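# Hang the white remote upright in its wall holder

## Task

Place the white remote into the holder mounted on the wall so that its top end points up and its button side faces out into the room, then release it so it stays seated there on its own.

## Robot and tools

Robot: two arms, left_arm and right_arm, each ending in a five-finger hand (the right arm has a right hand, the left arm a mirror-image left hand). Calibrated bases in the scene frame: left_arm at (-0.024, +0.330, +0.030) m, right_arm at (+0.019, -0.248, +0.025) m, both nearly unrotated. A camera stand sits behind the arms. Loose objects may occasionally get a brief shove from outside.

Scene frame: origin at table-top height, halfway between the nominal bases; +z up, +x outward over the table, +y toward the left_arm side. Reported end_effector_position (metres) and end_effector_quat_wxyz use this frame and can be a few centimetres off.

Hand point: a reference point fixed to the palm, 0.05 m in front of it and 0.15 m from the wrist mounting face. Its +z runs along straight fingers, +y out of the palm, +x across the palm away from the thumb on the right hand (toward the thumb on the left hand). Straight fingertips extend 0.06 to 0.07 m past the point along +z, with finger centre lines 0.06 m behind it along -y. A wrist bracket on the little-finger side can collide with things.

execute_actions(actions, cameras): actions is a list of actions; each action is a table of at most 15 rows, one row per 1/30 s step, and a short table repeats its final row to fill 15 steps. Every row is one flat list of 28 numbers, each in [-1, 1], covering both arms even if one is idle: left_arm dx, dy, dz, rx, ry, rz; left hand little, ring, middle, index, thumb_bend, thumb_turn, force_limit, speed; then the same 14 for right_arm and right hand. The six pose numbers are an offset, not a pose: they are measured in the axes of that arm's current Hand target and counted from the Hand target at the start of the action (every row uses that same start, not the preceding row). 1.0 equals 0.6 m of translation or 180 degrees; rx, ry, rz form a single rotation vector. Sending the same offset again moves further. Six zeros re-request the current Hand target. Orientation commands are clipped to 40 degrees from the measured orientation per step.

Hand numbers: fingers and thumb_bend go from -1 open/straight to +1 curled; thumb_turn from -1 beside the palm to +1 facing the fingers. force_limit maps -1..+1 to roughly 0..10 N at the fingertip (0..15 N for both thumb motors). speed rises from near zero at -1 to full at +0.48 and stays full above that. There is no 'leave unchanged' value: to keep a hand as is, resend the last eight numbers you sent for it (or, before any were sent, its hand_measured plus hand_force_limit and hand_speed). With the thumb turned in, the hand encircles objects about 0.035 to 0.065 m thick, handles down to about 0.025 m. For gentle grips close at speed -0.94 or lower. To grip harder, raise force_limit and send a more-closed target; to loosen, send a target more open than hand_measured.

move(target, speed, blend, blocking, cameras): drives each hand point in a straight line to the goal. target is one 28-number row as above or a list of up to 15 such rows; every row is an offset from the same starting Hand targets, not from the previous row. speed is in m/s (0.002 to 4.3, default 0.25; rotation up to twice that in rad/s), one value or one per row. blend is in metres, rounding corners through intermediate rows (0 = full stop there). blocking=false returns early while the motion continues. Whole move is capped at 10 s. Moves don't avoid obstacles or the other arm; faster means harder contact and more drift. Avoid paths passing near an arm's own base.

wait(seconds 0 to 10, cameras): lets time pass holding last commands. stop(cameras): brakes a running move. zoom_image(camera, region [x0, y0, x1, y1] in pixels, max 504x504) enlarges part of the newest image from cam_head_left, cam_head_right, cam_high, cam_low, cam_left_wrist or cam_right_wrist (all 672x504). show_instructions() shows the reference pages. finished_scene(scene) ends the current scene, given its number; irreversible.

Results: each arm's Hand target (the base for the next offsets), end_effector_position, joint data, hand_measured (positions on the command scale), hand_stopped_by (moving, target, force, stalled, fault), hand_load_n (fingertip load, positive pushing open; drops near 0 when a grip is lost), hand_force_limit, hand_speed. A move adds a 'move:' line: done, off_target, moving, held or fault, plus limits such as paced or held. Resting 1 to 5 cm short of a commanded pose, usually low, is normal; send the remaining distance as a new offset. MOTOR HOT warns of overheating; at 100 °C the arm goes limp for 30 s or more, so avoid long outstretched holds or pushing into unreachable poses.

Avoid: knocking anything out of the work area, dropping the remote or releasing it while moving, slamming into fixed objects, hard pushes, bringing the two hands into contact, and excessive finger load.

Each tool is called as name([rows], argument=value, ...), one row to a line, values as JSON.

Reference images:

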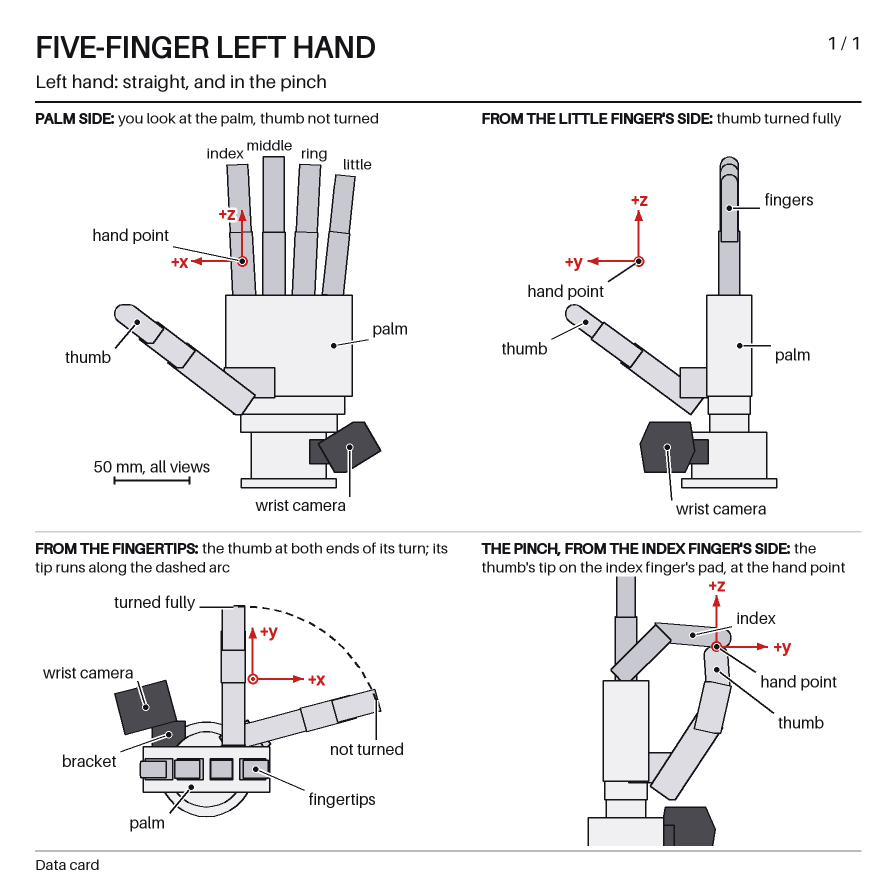

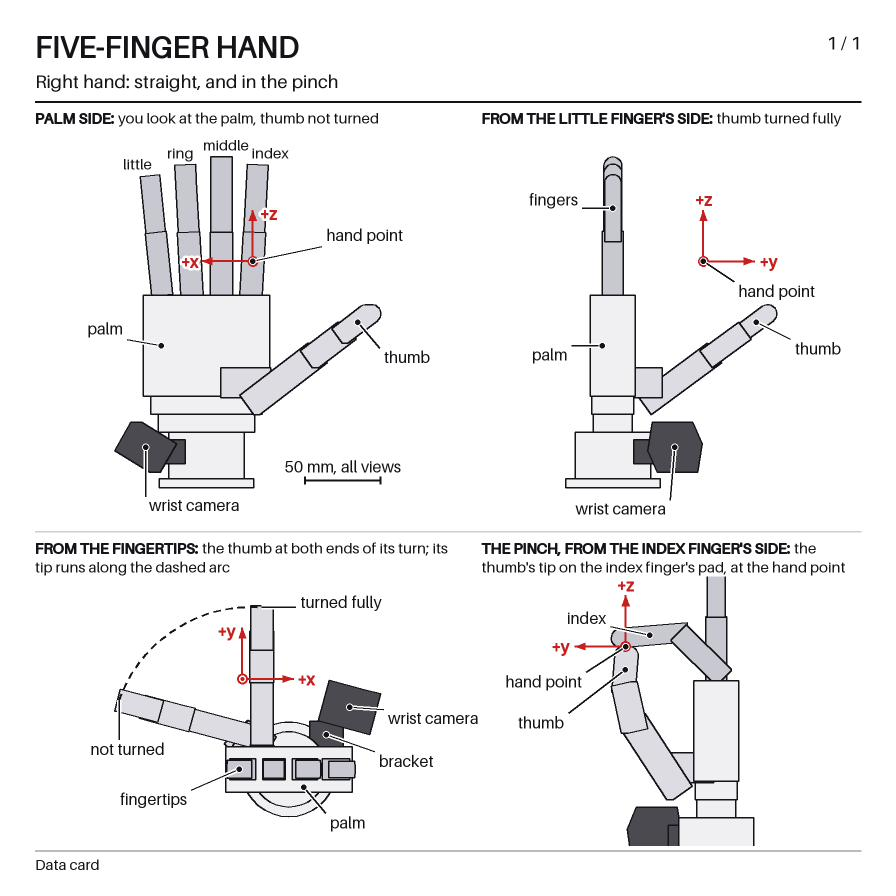

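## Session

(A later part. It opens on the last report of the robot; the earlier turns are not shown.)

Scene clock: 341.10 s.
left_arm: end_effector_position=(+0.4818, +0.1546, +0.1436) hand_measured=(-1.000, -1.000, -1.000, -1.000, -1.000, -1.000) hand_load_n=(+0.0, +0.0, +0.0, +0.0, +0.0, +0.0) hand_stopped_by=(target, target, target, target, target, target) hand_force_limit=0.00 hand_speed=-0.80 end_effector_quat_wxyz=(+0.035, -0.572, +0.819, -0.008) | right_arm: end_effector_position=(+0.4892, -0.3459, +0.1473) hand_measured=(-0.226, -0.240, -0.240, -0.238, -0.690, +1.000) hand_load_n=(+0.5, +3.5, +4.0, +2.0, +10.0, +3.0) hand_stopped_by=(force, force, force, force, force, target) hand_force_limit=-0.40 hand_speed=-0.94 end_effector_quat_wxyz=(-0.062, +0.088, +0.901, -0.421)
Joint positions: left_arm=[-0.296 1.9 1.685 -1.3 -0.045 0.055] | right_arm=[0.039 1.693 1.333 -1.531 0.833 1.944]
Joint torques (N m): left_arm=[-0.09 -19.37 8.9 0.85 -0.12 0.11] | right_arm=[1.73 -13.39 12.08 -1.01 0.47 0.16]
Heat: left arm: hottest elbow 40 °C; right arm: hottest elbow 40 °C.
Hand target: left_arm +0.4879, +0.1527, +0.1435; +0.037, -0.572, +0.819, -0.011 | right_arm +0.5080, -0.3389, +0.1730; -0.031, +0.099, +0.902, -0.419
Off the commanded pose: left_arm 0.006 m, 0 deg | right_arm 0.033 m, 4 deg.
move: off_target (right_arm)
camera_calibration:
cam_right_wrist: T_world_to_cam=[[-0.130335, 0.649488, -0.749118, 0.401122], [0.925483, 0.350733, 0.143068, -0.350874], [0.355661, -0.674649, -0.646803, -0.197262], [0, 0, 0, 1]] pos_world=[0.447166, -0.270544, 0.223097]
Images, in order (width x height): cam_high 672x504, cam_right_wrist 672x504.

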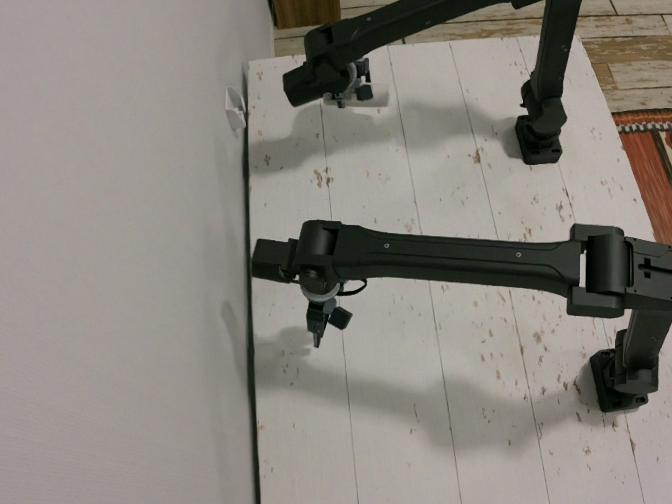

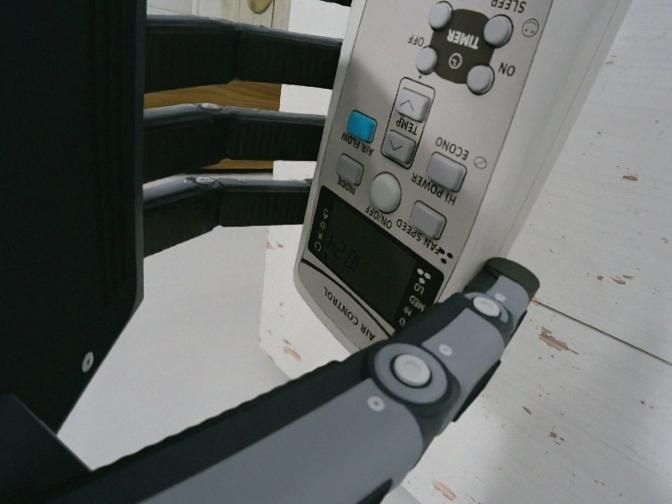

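move([
  [0,0,0,0,0,0,-1,-1,-1,-1,-1,-1,0,-0.8, -0.0394,-0.1260,-0.1256,-0.0310,-0.1848,0.1665,0.0,0.14,0.14,0.1,-0.1,1,-0.4,-0.94],
  [0,0,0,0,0,0,-1,-1,-1,-1,-1,-1,0,-0.8, -0.0914,-0.2465,-0.2518,-0.0619,-0.3695,0.3330,0.0,0.14,0.14,0.1,-0.1,1,-0.4,-0.94],
], speed=0.15, blend=0.04, cameras=["cam_right_wrist","cam_high","cam_head_right","cam_low","cam_head_left"])

Scene clock: 351.80 s.
left_arm: end_effector_position=(+0.4818, +0.1546, +0.1436) hand_measured=(-1.000, -1.000, -1.000, -1.000, -1.000, -1.000) hand_load_n=(+0.0, +0.0, +0.0, +0.0, +0.0, +0.0) hand_stopped_by=(target, target, target, target, target, target) hand_force_limit=0.00 hand_speed=-0.80 end_effector_quat_wxyz=(+0.035, -0.572, +0.819, -0.008) | right_arm: end_effector_position=(+0.5613, -0.3239, +0.3774) hand_measured=(-0.226, -0.240, -0.240, -0.238, -0.690, +1.000) hand_load_n=(+0.5, +3.5, +4.0, +2.0, +9.5, +2.5) hand_stopped_by=(force, force, force, force, force, target) hand_force_limit=-0.40 hand_speed=-0.94 end_effector_quat_wxyz=(+0.648, +0.272, +0.653, -0.282)
Joint positions: left_arm=[-0.296 1.9 1.685 -1.3 -0.045 0.055] | right_arm=[0.066 1.225 0.713 0.511 0.868 1.556]
Joint torques (N m): left_arm=[0.15 -19.02 8.99 0.84 -0.13 0.11] | right_arm=[-0.67 -6.42 9.2 2.71 -0.14 0.04]
Heat: left arm: hottest elbow 40 °C; right arm: hottest elbow 41 °C.
Hand target: left_arm +0.4879, +0.1527, +0.1435; +0.037, -0.572, +0.819, -0.011 | right_arm +0.5602, -0.3300, +0.3849; +0.655, +0.278, +0.643, -0.283
Off the commanded pose: left_arm 0.006 m, 0 deg | right_arm 0.010 m, 2 deg.
move: done
camera_calibration:
cam_right_wrist: T_world_to_cam=[[0.709665, 0.657789, -0.252367, -0.0876159], [-0.201945, 0.533088, 0.821606, -0.022472], [0.674977, -0.5321, 0.511151, -0.629448], [0, 0, 0, 1]] pos_world=[0.482503, -0.265317, 0.318094]
Images, in order (width x height): cam_head_left 672x504, cam_head_right 672x504, cam_high 672x504, cam_low 672x504, cam_right_wrist 672x504.

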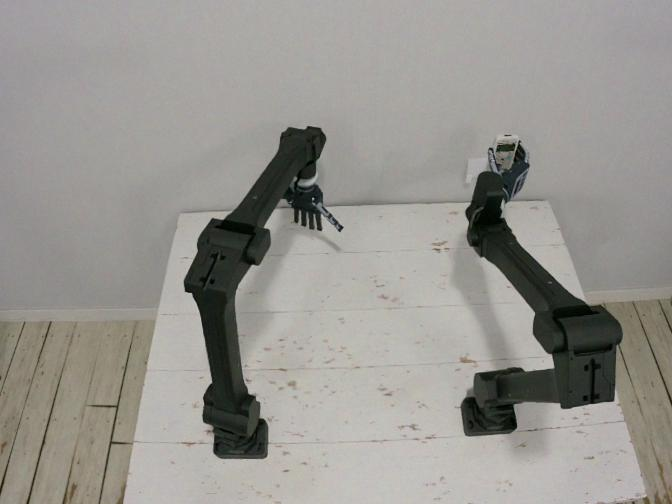

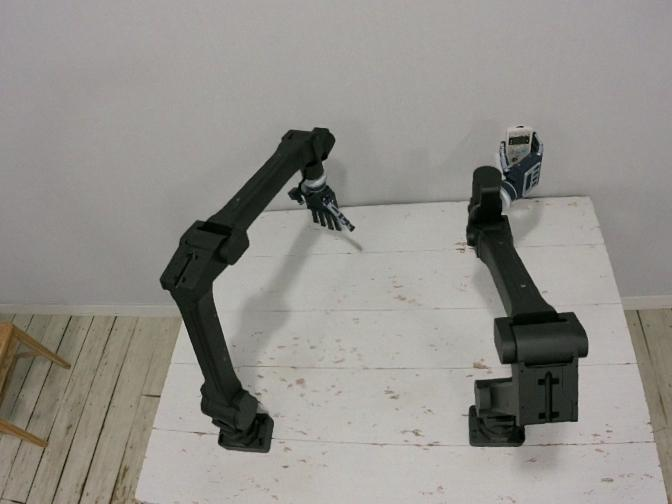

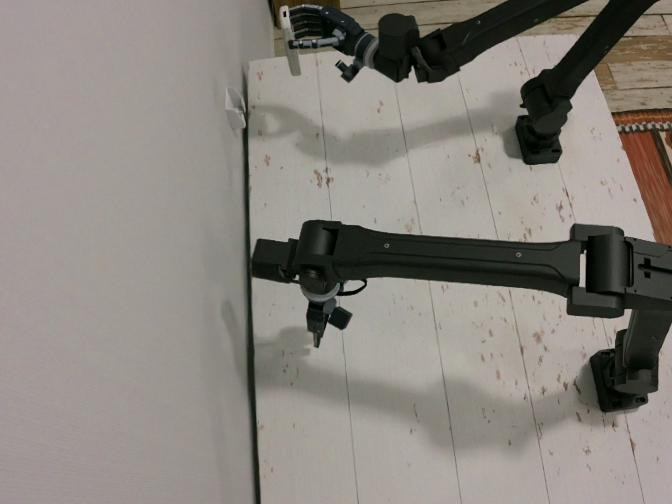

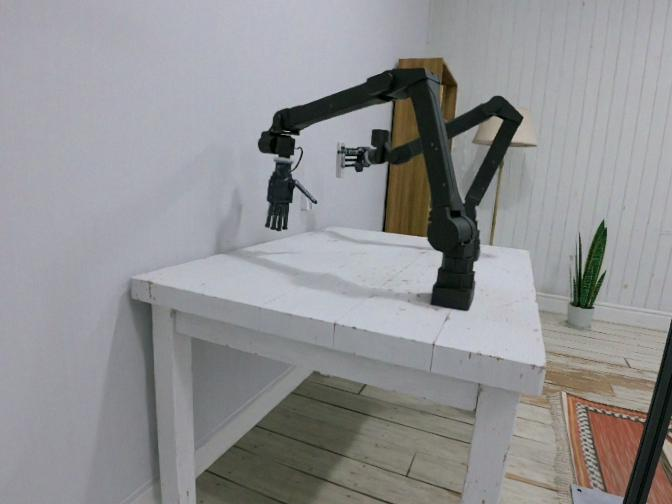

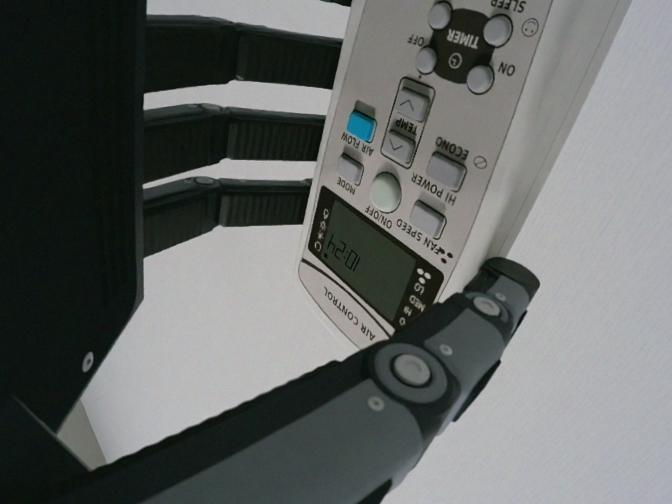

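move([
  [0.0082,-0.0577,-0.4257,0.2271,-0.0509,0.1424,1,1,1,1,-1,-1,0,-0.3, 0,0,0,0,0,0,0.0,0.14,0.14,0.1,-0.1,1,-0.4,-0.94],
  [0.183,-0.3303,-0.3623,0.5831,-0.0997,0.4930,1,1,1,1,-1,-1,0,-0.3, 0.0612,0.1413,0.1455,0,0,0,0.0,0.14,0.14,0.1,-0.1,1,-0.4,-0.94],
], speed=[0.3,0.25], blend=0.03, cameras=["cam_left_wrist","cam_high","cam_head_right","cam_head_left"])

Scene clock: 425.17 s.
left_arm: end_effector_position=(+0.6059, -0.0256, +0.3492) hand_measured=(+1.000, +1.000, +1.000, +1.000, -1.000, -1.000) hand_load_n=(+0.5, -0.5, +0.0, +0.0, +0.0, +0.0) hand_stopped_by=(target, target, target, target, target, target) hand_force_limit=0.00 hand_speed=-0.30 end_effector_quat_wxyz=(+0.506, +0.307, +0.633, -0.498) | right_arm: end_effector_position=(+0.6675, -0.3268, +0.3070) hand_measured=(-0.226, -0.240, -0.240, -0.238, -0.690, +1.000) hand_load_n=(+1.0, +3.5, +4.0, +2.0, +9.5, +2.5) hand_stopped_by=(force, force, force, force, force, target) hand_force_limit=-0.40 hand_speed=-0.94 end_effector_quat_wxyz=(+0.628, +0.261, +0.673, -0.291)
Joint positions: left_arm=[-0.344 1.658 1.291 0.382 0.883 1.233] | right_arm=[0.045 1.59 0.911 0.614 0.843 1.555]
Joint torques (N m): left_arm=[0.79 -16.15 11.36 2.77 0.02 0.2] | right_arm=[-0.67 -11.16 13.76 2.84 -0.07 0.07]
Heat: left arm: hottest elbow 39 °C; right arm: hottest elbow 41 °C.
Hand target: left_arm +0.6200, -0.0238, +0.3671; +0.524, +0.313, +0.620, -0.493 | right_arm +0.6822, -0.3360, +0.3500; +0.655, +0.278, +0.643, -0.283
Off the commanded pose: left_arm 0.023 m, 3 deg | right_arm 0.046 m, 5 deg.
move: off_target (left_arm, right_arm)
camera_calibration:
cam_left_wrist: T_world_to_cam=[[-0.938827, -0.342142, 0.0392797, 0.551169], [-0.207061, 0.469639, -0.858233, 0.436183], [0.27519, -0.813866, -0.511754, 0.1036], [0, 0, 0, 1]] pos_world=[0.579259, 0.068046, 0.405715]
Images, in order (width x height): cam_head_left 672x504, cam_head_right 672x504, cam_high 672x504, cam_left_wrist 672x504.

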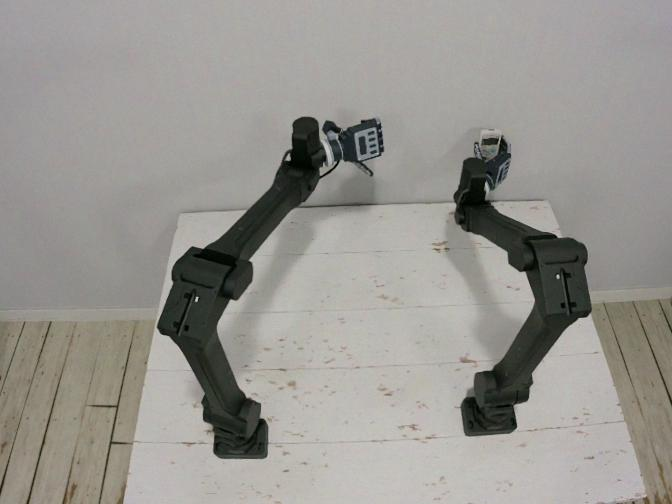

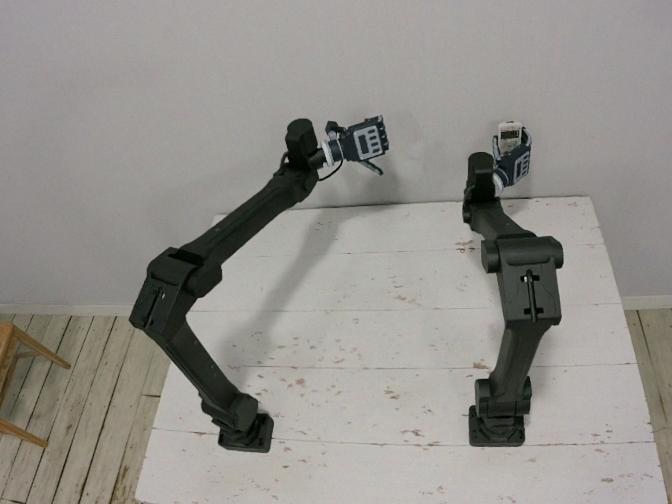

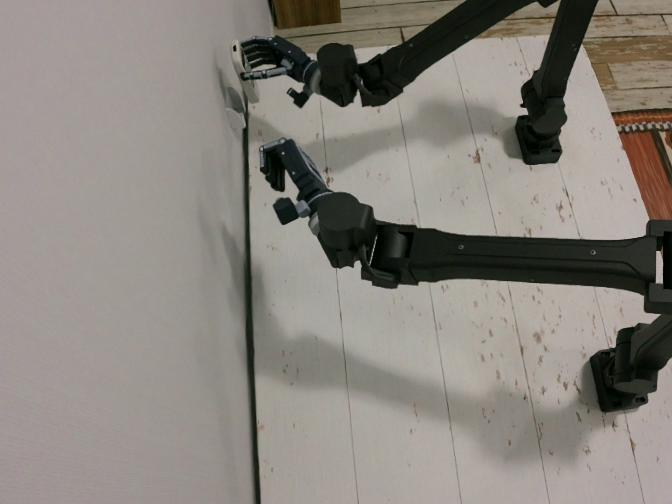

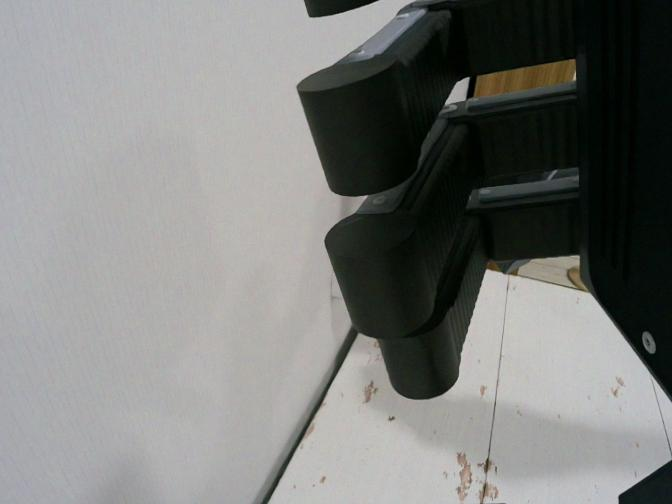

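move(target=[0,0,0,0,0,0,-1,-1,-1,-1,-1,-1,0,-0.3, 0,0,0,0,0,0,0.0,0.14,0.14,0.1,-0.1,1,-0.4,-0.94], speed=0.1, cameras=["cam_left_wrist","cam_high"])

zoom_image(camera="cam_high", region=[200, 20, 300, 140])

Scene clock: 439.37 s.
left_arm: end_effector_position=(+0.6057, -0.0257, +0.3492) hand_measured=(-1.000, -1.000, -1.000, -1.000, -1.000, -1.000) hand_load_n=(+0.0, +0.0, +0.0, +0.0, +0.0, +0.0) hand_stopped_by=(target, target, target, target, target, target) hand_force_limit=0.00 hand_speed=-0.30 end_effector_quat_wxyz=(+0.506, +0.307, +0.633, -0.498) | right_arm: end_effector_position=(+0.6675, -0.3268, +0.3070) hand_measured=(-0.226, -0.240, -0.240, -0.238, -0.690, +1.000) hand_load_n=(+1.0, +3.5, +4.0, +2.0, +9.5, +2.5) hand_stopped_by=(force, force, force, force, force, target) hand_force_limit=-0.40 hand_speed=-0.94 end_effector_quat_wxyz=(+0.628, +0.261, +0.673, -0.291)
Joint positions: left_arm=[-0.344 1.658 1.291 0.382 0.884 1.234] | right_arm=[0.045 1.59 0.911 0.614 0.843 1.555]
Joint torques (N m): left_arm=[1.26 -16.21 11.29 2.81 -0.02 0.21] | right_arm=[-0.85 -10.87 13.74 2.58 -0.08 0.06]
Heat: left arm: hottest elbow 39 °C; right arm: hottest elbow 44 °C.
Hand target: left_arm +0.6199, -0.0239, +0.3671; +0.524, +0.314, +0.620, -0.493 | right_arm +0.6822, -0.3360, +0.3500; +0.655, +0.278, +0.643, -0.283
Off the commanded pose: left_arm 0.023 m, 3 deg | right_arm 0.046 m, 5 deg.
move: off_target (left_arm, right_arm)
camera_calibration:
cam_left_wrist: T_world_to_cam=[[-0.939273, -0.341048, 0.0381072, 0.551699], [-0.205555, 0.470215, -0.85828, 0.435318], [0.274796, -0.813993, -0.511764, 0.103787], [0, 0, 0, 1]] pos_world=[0.579157, 0.0679448, 0.405716]
Images, in order (width x height): cam_high 672x504, cam_left_wrist 672x504.

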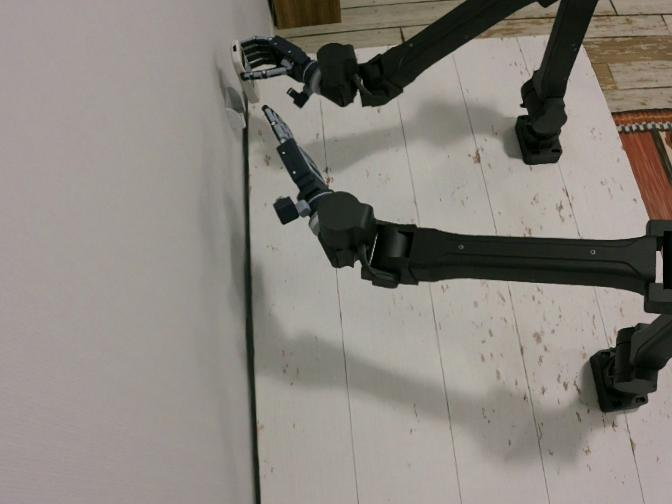

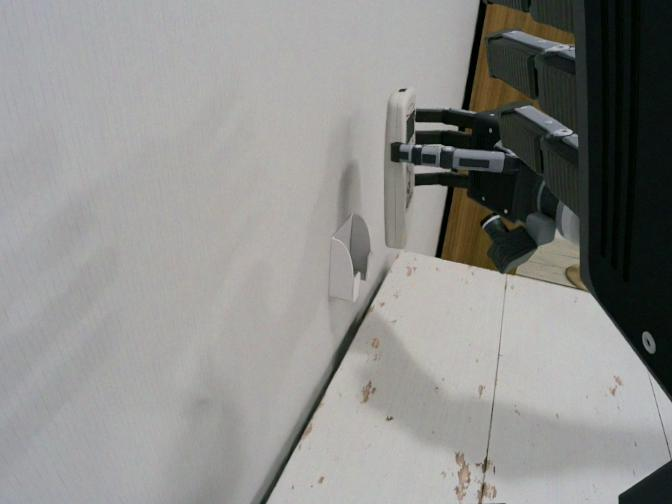

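Scaled by 4.200 from the camera's 672x504 image, which has a finer 960x720 frame.

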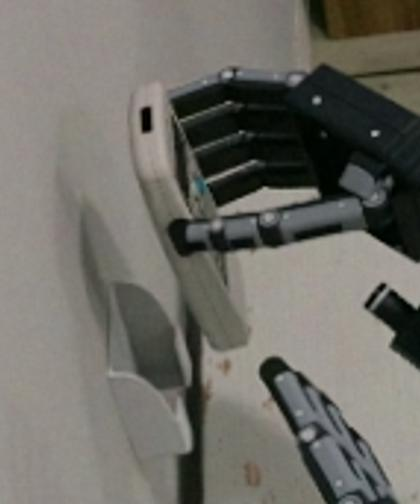

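zoom_image(camera="cam_left_wrist", region=[310, 70, 490, 320])

Scaled by 2.016 from the camera's 672x504 image, which has a finer 960x720 frame.

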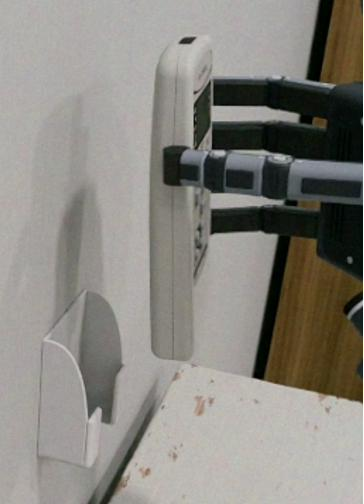

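move(target=[0,0,0,0,0,0,-1,-1,-1,-1,-1,-1,0,-0.3, -0.0292,0.0248,0.0398,0.0004,-0.0191,0.0203,0.0,0.14,0.14,0.1,-0.1,1,-0.4,-0.94], speed=0.08, cameras=["cam_left_wrist","cam_high"])

zoom_image(camera="cam_left_wrist", region=[290, 70, 470, 320])

zoom_image(camera="cam_high", region=[200, 30, 280, 130])

Scene clock: 466.90 s.
left_arm: end_effector_position=(+0.6057, -0.0257, +0.3492) hand_measured=(-1.000, -1.000, -1.000, -1.000, -1.000, -1.000) hand_load_n=(+0.0, +0.0, +0.0, +0.0, +0.0, +0.0) hand_stopped_by=(target, target, target, target, target, target) hand_force_limit=0.00 hand_speed=-0.30 end_effector_quat_wxyz=(+0.506, +0.307, +0.633, -0.498) | right_arm: end_effector_position=(+0.6968, -0.3335, +0.3246) hand_measured=(-0.226, -0.240, -0.240, -0.238, -0.690, +1.000) hand_load_n=(+1.0, +3.5, +4.0, +2.0, +9.5, +3.0) hand_stopped_by=(force, force, force, force, force, target) hand_force_limit=-0.40 hand_speed=-0.94 end_effector_quat_wxyz=(+0.656, +0.274, +0.646, -0.278)
Joint positions: left_arm=[-0.344 1.658 1.291 0.382 0.884 1.234] | right_arm=[0.029 1.668 0.998 0.693 0.828 1.554]
Joint torques (N m): left_arm=[0.85 -16.09 11.37 2.77 -0.01 0.2] | right_arm=[-0.91 -12.4 13.67 2.77 -0.13 0.05]
Heat: left arm: hottest elbow 40 °C; right arm: hottest elbow 48 °C.
Hand target: left_arm +0.6199, -0.0239, +0.3671; +0.524, +0.314, +0.620, -0.493 | right_arm +0.7092, -0.3431, +0.3679; +0.682, +0.290, +0.614, -0.271
Off the commanded pose: left_arm 0.023 m, 3 deg | right_arm 0.046 m, 5 deg.
move: off_target (left_arm, right_arm)
camera_calibration:
cam_left_wrist: T_world_to_cam=[[-0.939273, -0.341048, 0.0381072, 0.551699], [-0.205555, 0.470215, -0.85828, 0.435318], [0.274796, -0.813993, -0.511764, 0.103787], [0, 0, 0, 1]] pos_world=[0.579157, 0.0679448, 0.405716]
Images, in order (width x height): cam_high 672x504, cam_left_wrist 672x504.

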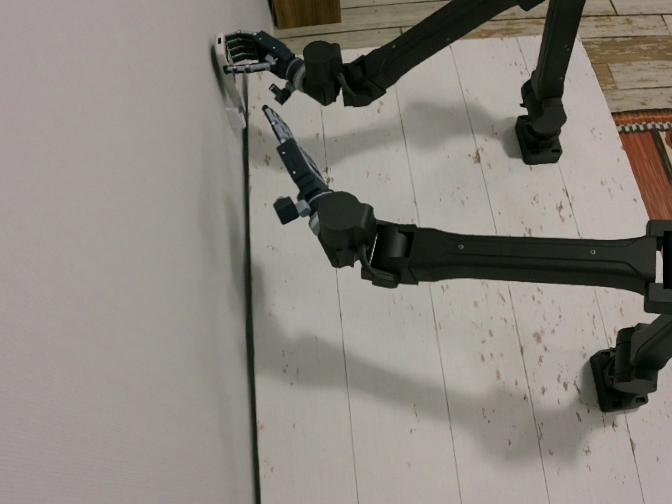

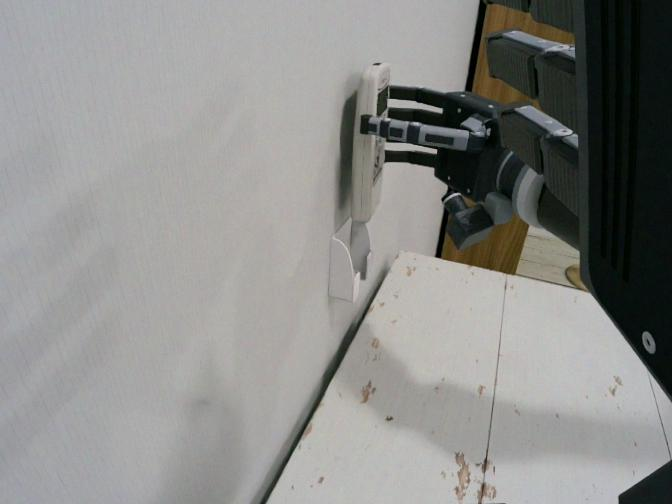

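Scaled by 2.016 from the camera's 672x504 image, which has a finer 960x720 frame.

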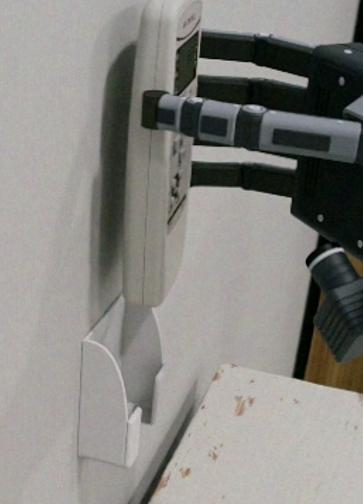

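Scaled by 5.040 from the camera's 672x504 image, which has a finer 960x720 frame.

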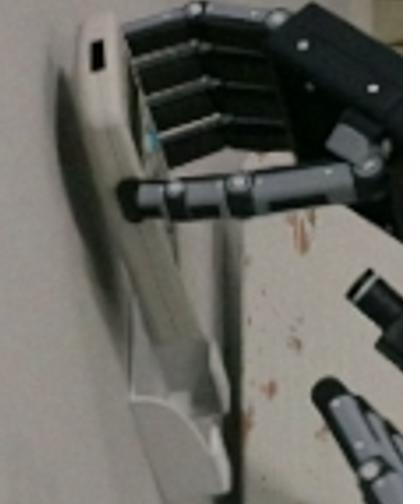

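execute_actions(actions=[], cameras=["cam_head_left","cam_head_right","cam_low","cam_right_wrist","cam_high"])

zoom_image(camera="cam_head_left", region=[450, 110, 540, 200])

zoom_image(camera="cam_head_right", region=[465, 100, 555, 190])

zoom_image(camera="cam_high", region=[205, 30, 265, 130])

Scene clock: 485.10 s.
left_arm: end_effector_position=(+0.6057, -0.0257, +0.3492) hand_measured=(-1.000, -1.000, -1.000, -1.000, -1.000, -1.000) hand_load_n=(+0.0, -0.5, +0.0, +0.0, +0.0, +0.0) hand_stopped_by=(target, target, target, target, target, target) hand_force_limit=0.00 hand_speed=-0.30 end_effector_quat_wxyz=(+0.506, +0.307, +0.633, -0.498) | right_arm: end_effector_position=(+0.6968, -0.3335, +0.3246) hand_measured=(-0.226, -0.240, -0.240, -0.238, -0.690, +1.000) hand_load_n=(+1.0, +3.5, +4.5, +2.0, +10.0, +2.5) hand_stopped_by=(force, force, force, force, force, target) hand_force_limit=-0.40 hand_speed=-0.94 end_effector_quat_wxyz=(+0.656, +0.274, +0.646, -0.278)
Joint positions: left_arm=[-0.344 1.658 1.291 0.382 0.884 1.234] | right_arm=[0.029 1.668 0.998 0.693 0.828 1.554]
Joint velocities: within noise
Joint torques (N m): left_arm=[1.03 -15.97 11.37 2.77 -0.01 0.22] | right_arm=[-1.08 -11.87 13.7 2.73 -0.14 0.08]
Heat: left arm: hottest elbow 40 °C; right arm: hottest elbow 47 °C.
Hand target: left_arm +0.6199, -0.0239, +0.3671; +0.524, +0.314, +0.620, -0.493 | right_arm +0.7092, -0.3431, +0.3679; +0.682, +0.290, +0.614, -0.271
Off the commanded pose: left_arm 0.023 m, 3 deg | right_arm 0.046 m, 5 deg.
camera_calibration:
cam_right_wrist: T_world_to_cam=[[0.71366, 0.659478, -0.236174, -0.198214], [-0.222505, 0.533108, 0.816264, 0.0694699], [0.664215, -0.529985, 0.527195, -0.69588], [0, 0, 0, 1]] pos_world=[0.619128, -0.275123, 0.263345]
Images, in order (width x height): cam_head_left 672x504, cam_head_right 672x504, cam_high 672x504, cam_low 672x504, cam_right_wrist 672x504.

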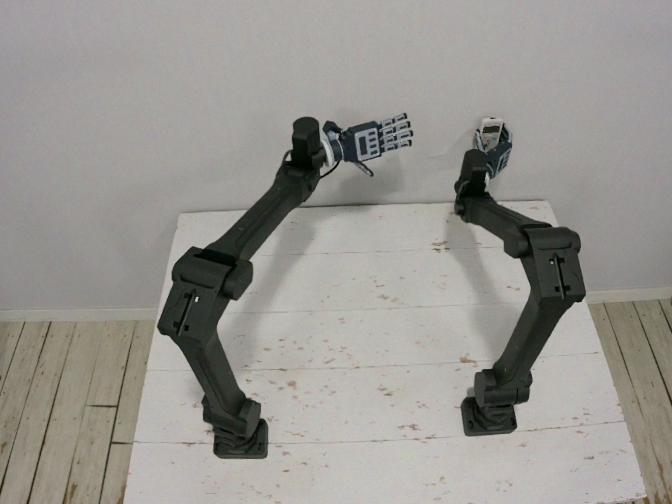

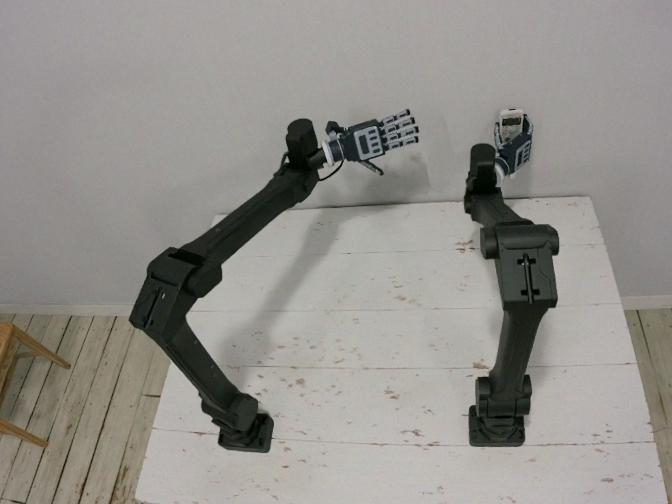

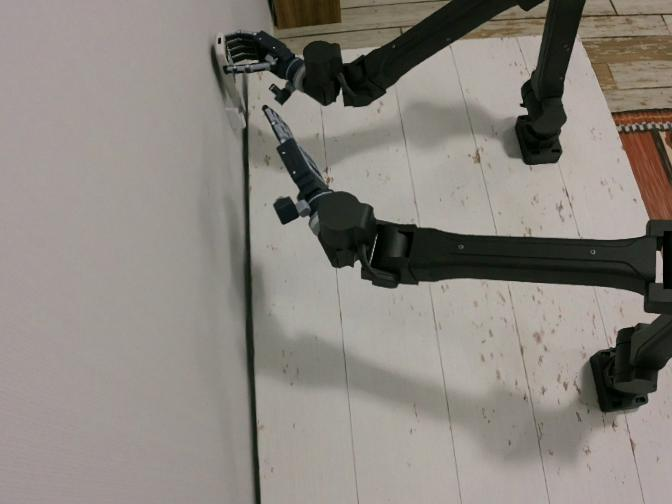

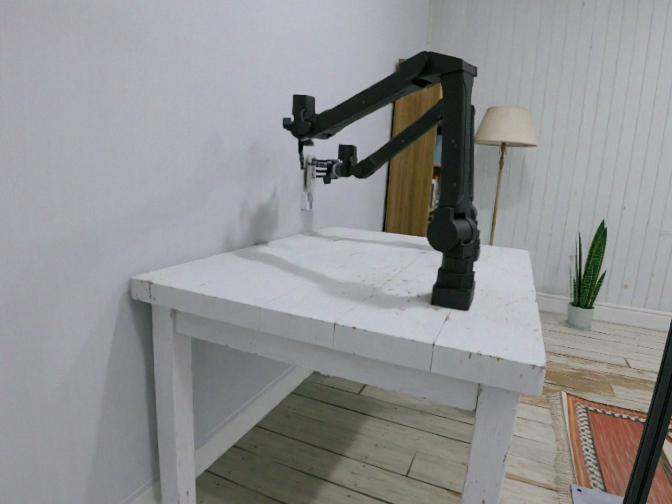

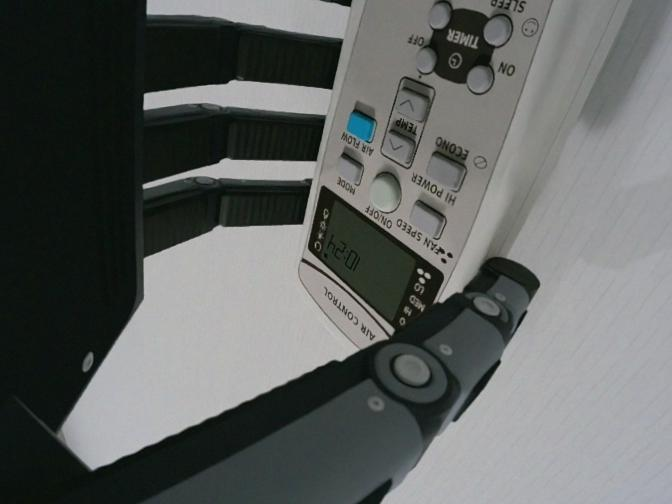

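Scaled by 5.600 from the camera's 672x504 image, which has a finer 960x720 frame.

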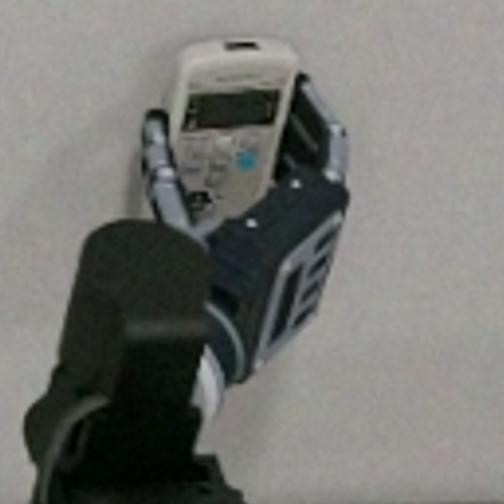

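Scaled by 5.600 from the camera's 672x504 image, which has a finer 960x720 frame.

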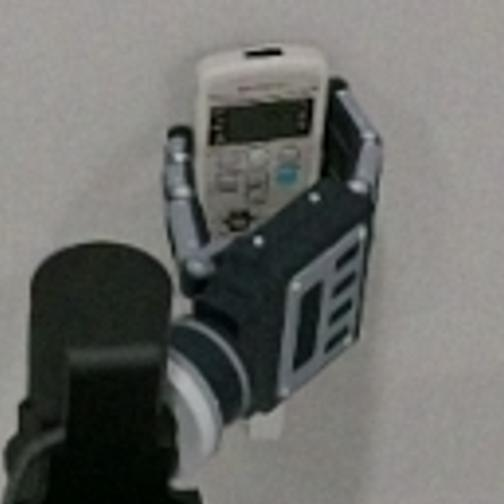

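Scaled by 5.040 from the camera's 672x504 image, which has a finer 960x720 frame.

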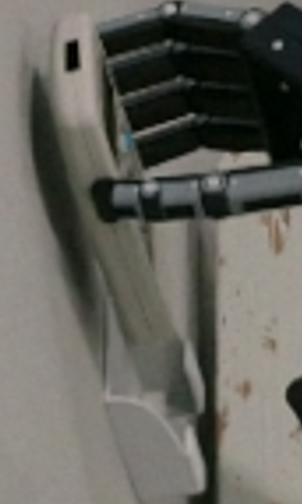

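zoom_image(camera="cam_high", region=[208, 28, 248, 68])

Scaled by 12.600 from the camera's 672x504 image, which has a finer 960x720 frame.

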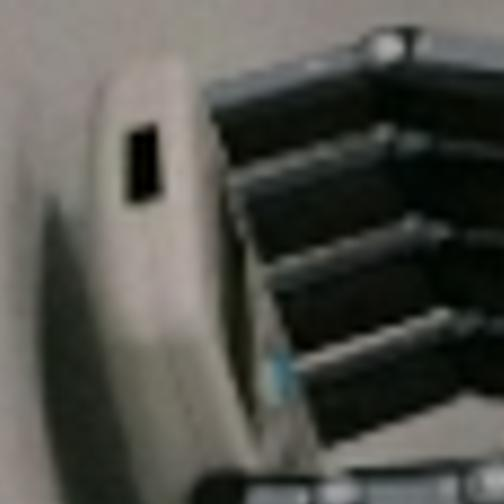

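move(target=[0,0,0,0,0,0,-1,-1,-1,-1,-1,-1,0,-0.3, 0.0176,0.0062,0.0055,0.0184,0.0180,0.0067,0.0,0.14,0.14,0.1,-0.1,1,-0.4,-0.94], speed=0.06, cameras=["cam_left_wrist","cam_high","cam_head_left","cam_head_right"])

zoom_image(camera="cam_left_wrist", region=[290, 70, 470, 320])

zoom_image(camera="cam_high", region=[205, 25, 255, 75])

zoom_image(camera="cam_head_right", region=[475, 90, 555, 170])

zoom_image(camera="cam_head_left", region=[455, 100, 535, 180])

Scene clock: 567.17 s.
left_arm: end_effector_position=(+0.6057, -0.0257, +0.3492) hand_measured=(-1.000, -1.000, -1.000, -1.000, -1.000, -1.000) hand_load_n=(+0.0, +0.0, +0.0, +0.0, +0.0, +0.0) hand_stopped_by=(target, target, target, target, target, target) hand_force_limit=0.00 hand_speed=-0.30 end_effector_quat_wxyz=(+0.506, +0.307, +0.633, -0.498) | right_arm: end_effector_position=(+0.7004, -0.3473, +0.3193) hand_measured=(-0.226, -0.240, -0.240, -0.238, -0.690, +1.000) hand_load_n=(+1.0, +3.5, +4.0, +2.0, +9.5, +2.5) hand_stopped_by=(force, force, force, force, force, target) hand_force_limit=-0.40 hand_speed=-0.94 end_effector_quat_wxyz=(+0.634, +0.308, +0.646, -0.292)
Joint positions: left_arm=[-0.344 1.658 1.291 0.382 0.884 1.234] | right_arm=[0.029 1.681 1.037 0.605 0.902 1.614]
Joint torques (N m): left_arm=[1.03 -16.26 11.29 2.88 -0.04 0.21] | right_arm=[1.14 -12.63 13.97 1.65 0.02 0.31]
Heat: left arm: hottest elbow 41 °C; right arm: hottest elbow 49 °C.
Hand target: left_arm +0.6199, -0.0239, +0.3671; +0.524, +0.314, +0.620, -0.493 | right_arm +0.7152, -0.3430, +0.3578; +0.659, +0.324, +0.622, -0.273
Off the commanded pose: left_arm 0.023 m, 3 deg | right_arm 0.042 m, 5 deg.
move: off_target (left_arm, right_arm)
camera_calibration:
cam_left_wrist: T_world_to_cam=[[-0.939273, -0.341048, 0.0381072, 0.551699], [-0.205555, 0.470215, -0.85828, 0.435318], [0.274796, -0.813993, -0.511764, 0.103787], [0, 0, 0, 1]] pos_world=[0.579157, 0.0679448, 0.405716]
Images, in order (width x height): cam_head_left 672x504, cam_head_right 672x504, cam_high 672x504, cam_left_wrist 672x504.

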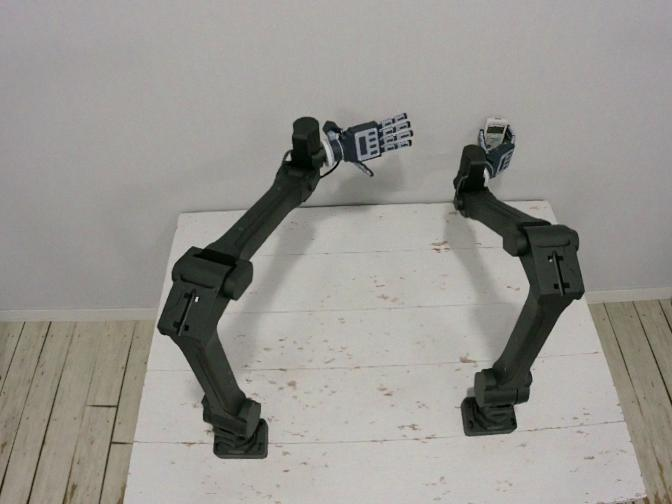

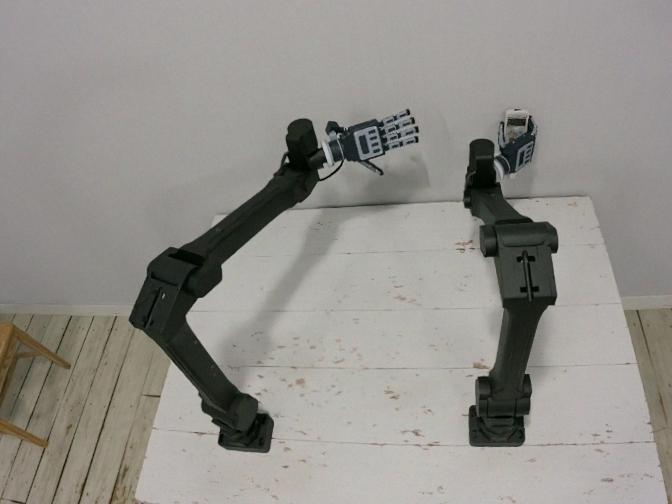

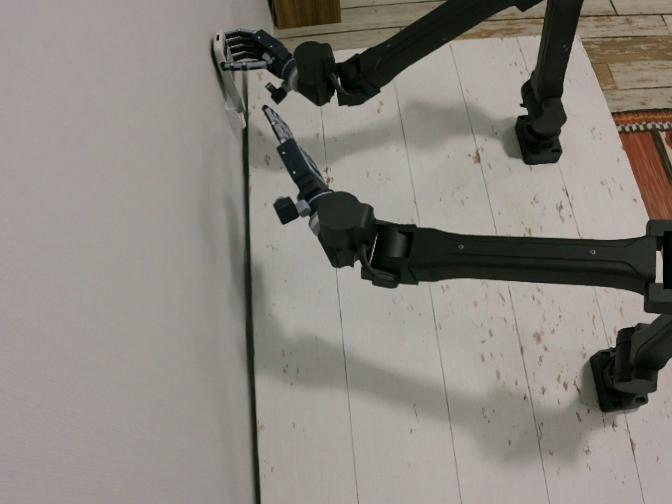

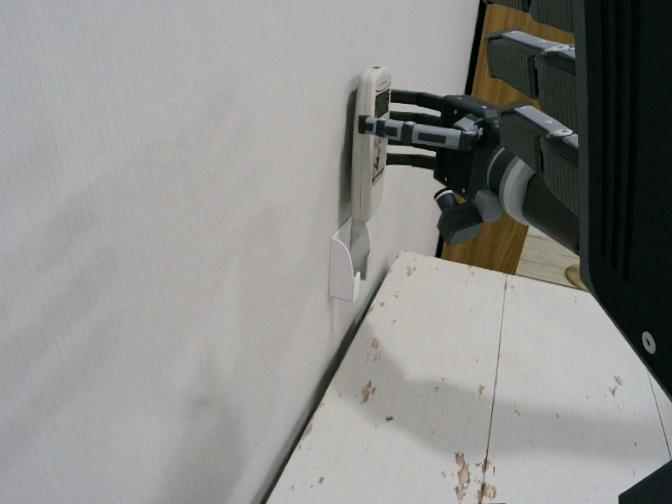

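Scaled by 2.016 from the camera's 672x504 image, which has a finer 960x720 frame.

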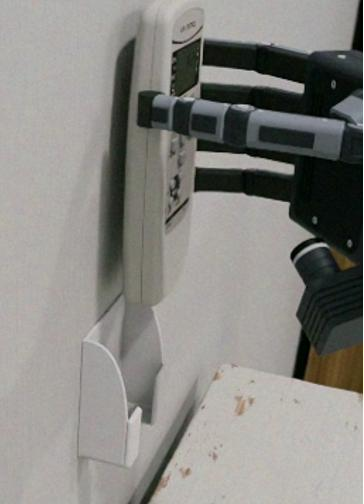

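Scaled by 10.080 from the camera's 672x504 image, which has a finer 960x720 frame.

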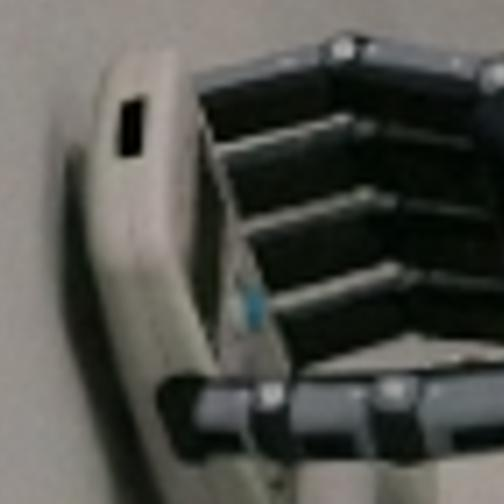

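Scaled by 6.300 from the camera's 672x504 image, which has a finer 960x720 frame.

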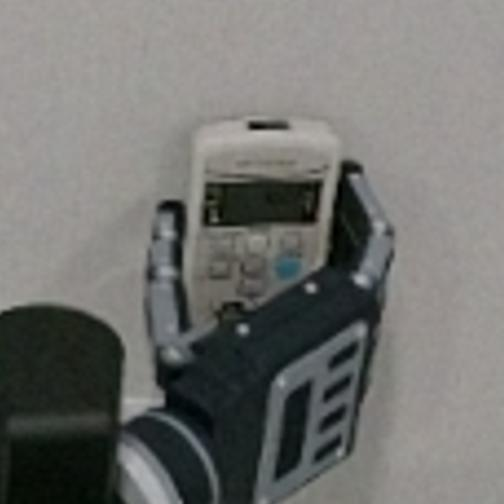

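Scaled by 6.300 from the camera's 672x504 image, which has a finer 960x720 frame.

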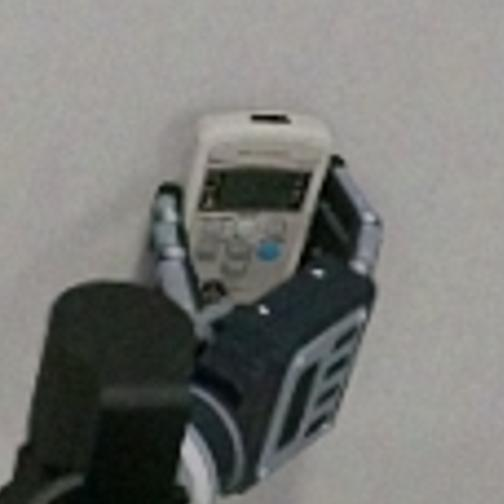

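move(target=[0,0,0,0,0,0,-1,-1,-1,-1,-1,-1,0,-0.3, 0.0257,0.0197,-0.0067,0,0,0,0.0,0.14,0.14,0.1,-0.1,1,-0.4,-0.94], speed=0.05, cameras=["cam_left_wrist"])

zoom_image(camera="cam_left_wrist", region=[310, 180, 400, 310])

Scene clock: 585.00 s.
left_arm: end_effector_position=(+0.6057, -0.0257, +0.3492) hand_measured=(-1.000, -1.000, -1.000, -1.000, -1.000, -1.000) hand_load_n=(+0.0, +0.0, +0.0, +0.0, +0.0, +0.0) hand_stopped_by=(target, target, target, target, target, target) hand_force_limit=0.00 hand_speed=-0.30 end_effector_quat_wxyz=(+0.506, +0.307, +0.633, -0.498) | right_arm: end_effector_position=(+0.7050, -0.3436, +0.3021) hand_measured=(-0.226, -0.240, -0.240, -0.238, -0.690, +1.000) hand_load_n=(+1.0, +3.5, +4.0, +2.0, +9.5, +3.0) hand_stopped_by=(force, force, force, force, force, target) hand_force_limit=-0.40 hand_speed=-0.94 end_effector_quat_wxyz=(+0.626, +0.310, +0.650, -0.300)
Joint positions: left_arm=[-0.344 1.658 1.291 0.382 0.884 1.234] | right_arm=[0.041 1.715 1.044 0.611 0.929 1.618]
Joint torques (N m): left_arm=[0.79 -16.26 11.36 2.8 -0.02 0.21] | right_arm=[1.67 -12.28 13.85 2.61 -0.16 0.31]
Heat: left arm: hottest elbow 41 °C; right arm: hottest elbow 49 °C.
Hand target: left_arm +0.6199, -0.0239, +0.3671; +0.524, +0.314, +0.620, -0.493 | right_arm +0.7228, -0.3318, +0.3434; +0.659, +0.324, +0.622, -0.273
Off the commanded pose: left_arm 0.023 m, 3 deg | right_arm 0.046 m, 6 deg.
move: off_target (left_arm, right_arm)
camera_calibration:
cam_left_wrist: T_world_to_cam=[[-0.939273, -0.341048, 0.0381072, 0.551699], [-0.205555, 0.470215, -0.85828, 0.435318], [0.274796, -0.813993, -0.511764, 0.103787], [0, 0, 0, 1]] pos_world=[0.579157, 0.0679448, 0.405716]
Images, in order (width x height): cam_left_wrist 672x504.

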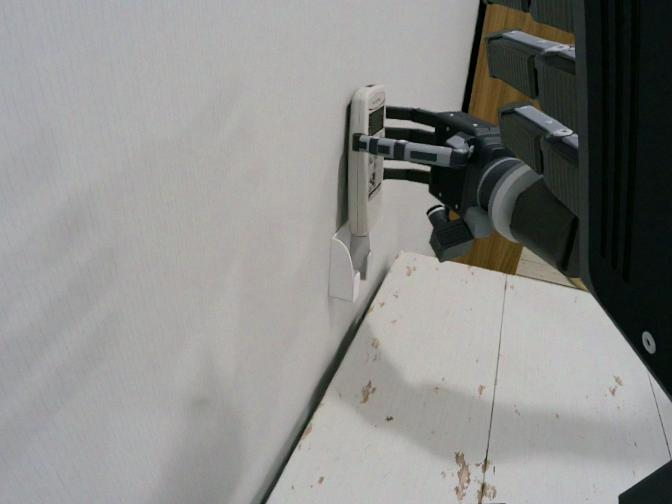

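Scaled by 3.877 from the camera's 672x504 image, which has a finer 960x720 frame.

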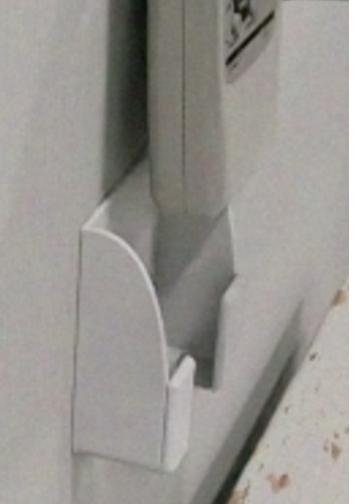

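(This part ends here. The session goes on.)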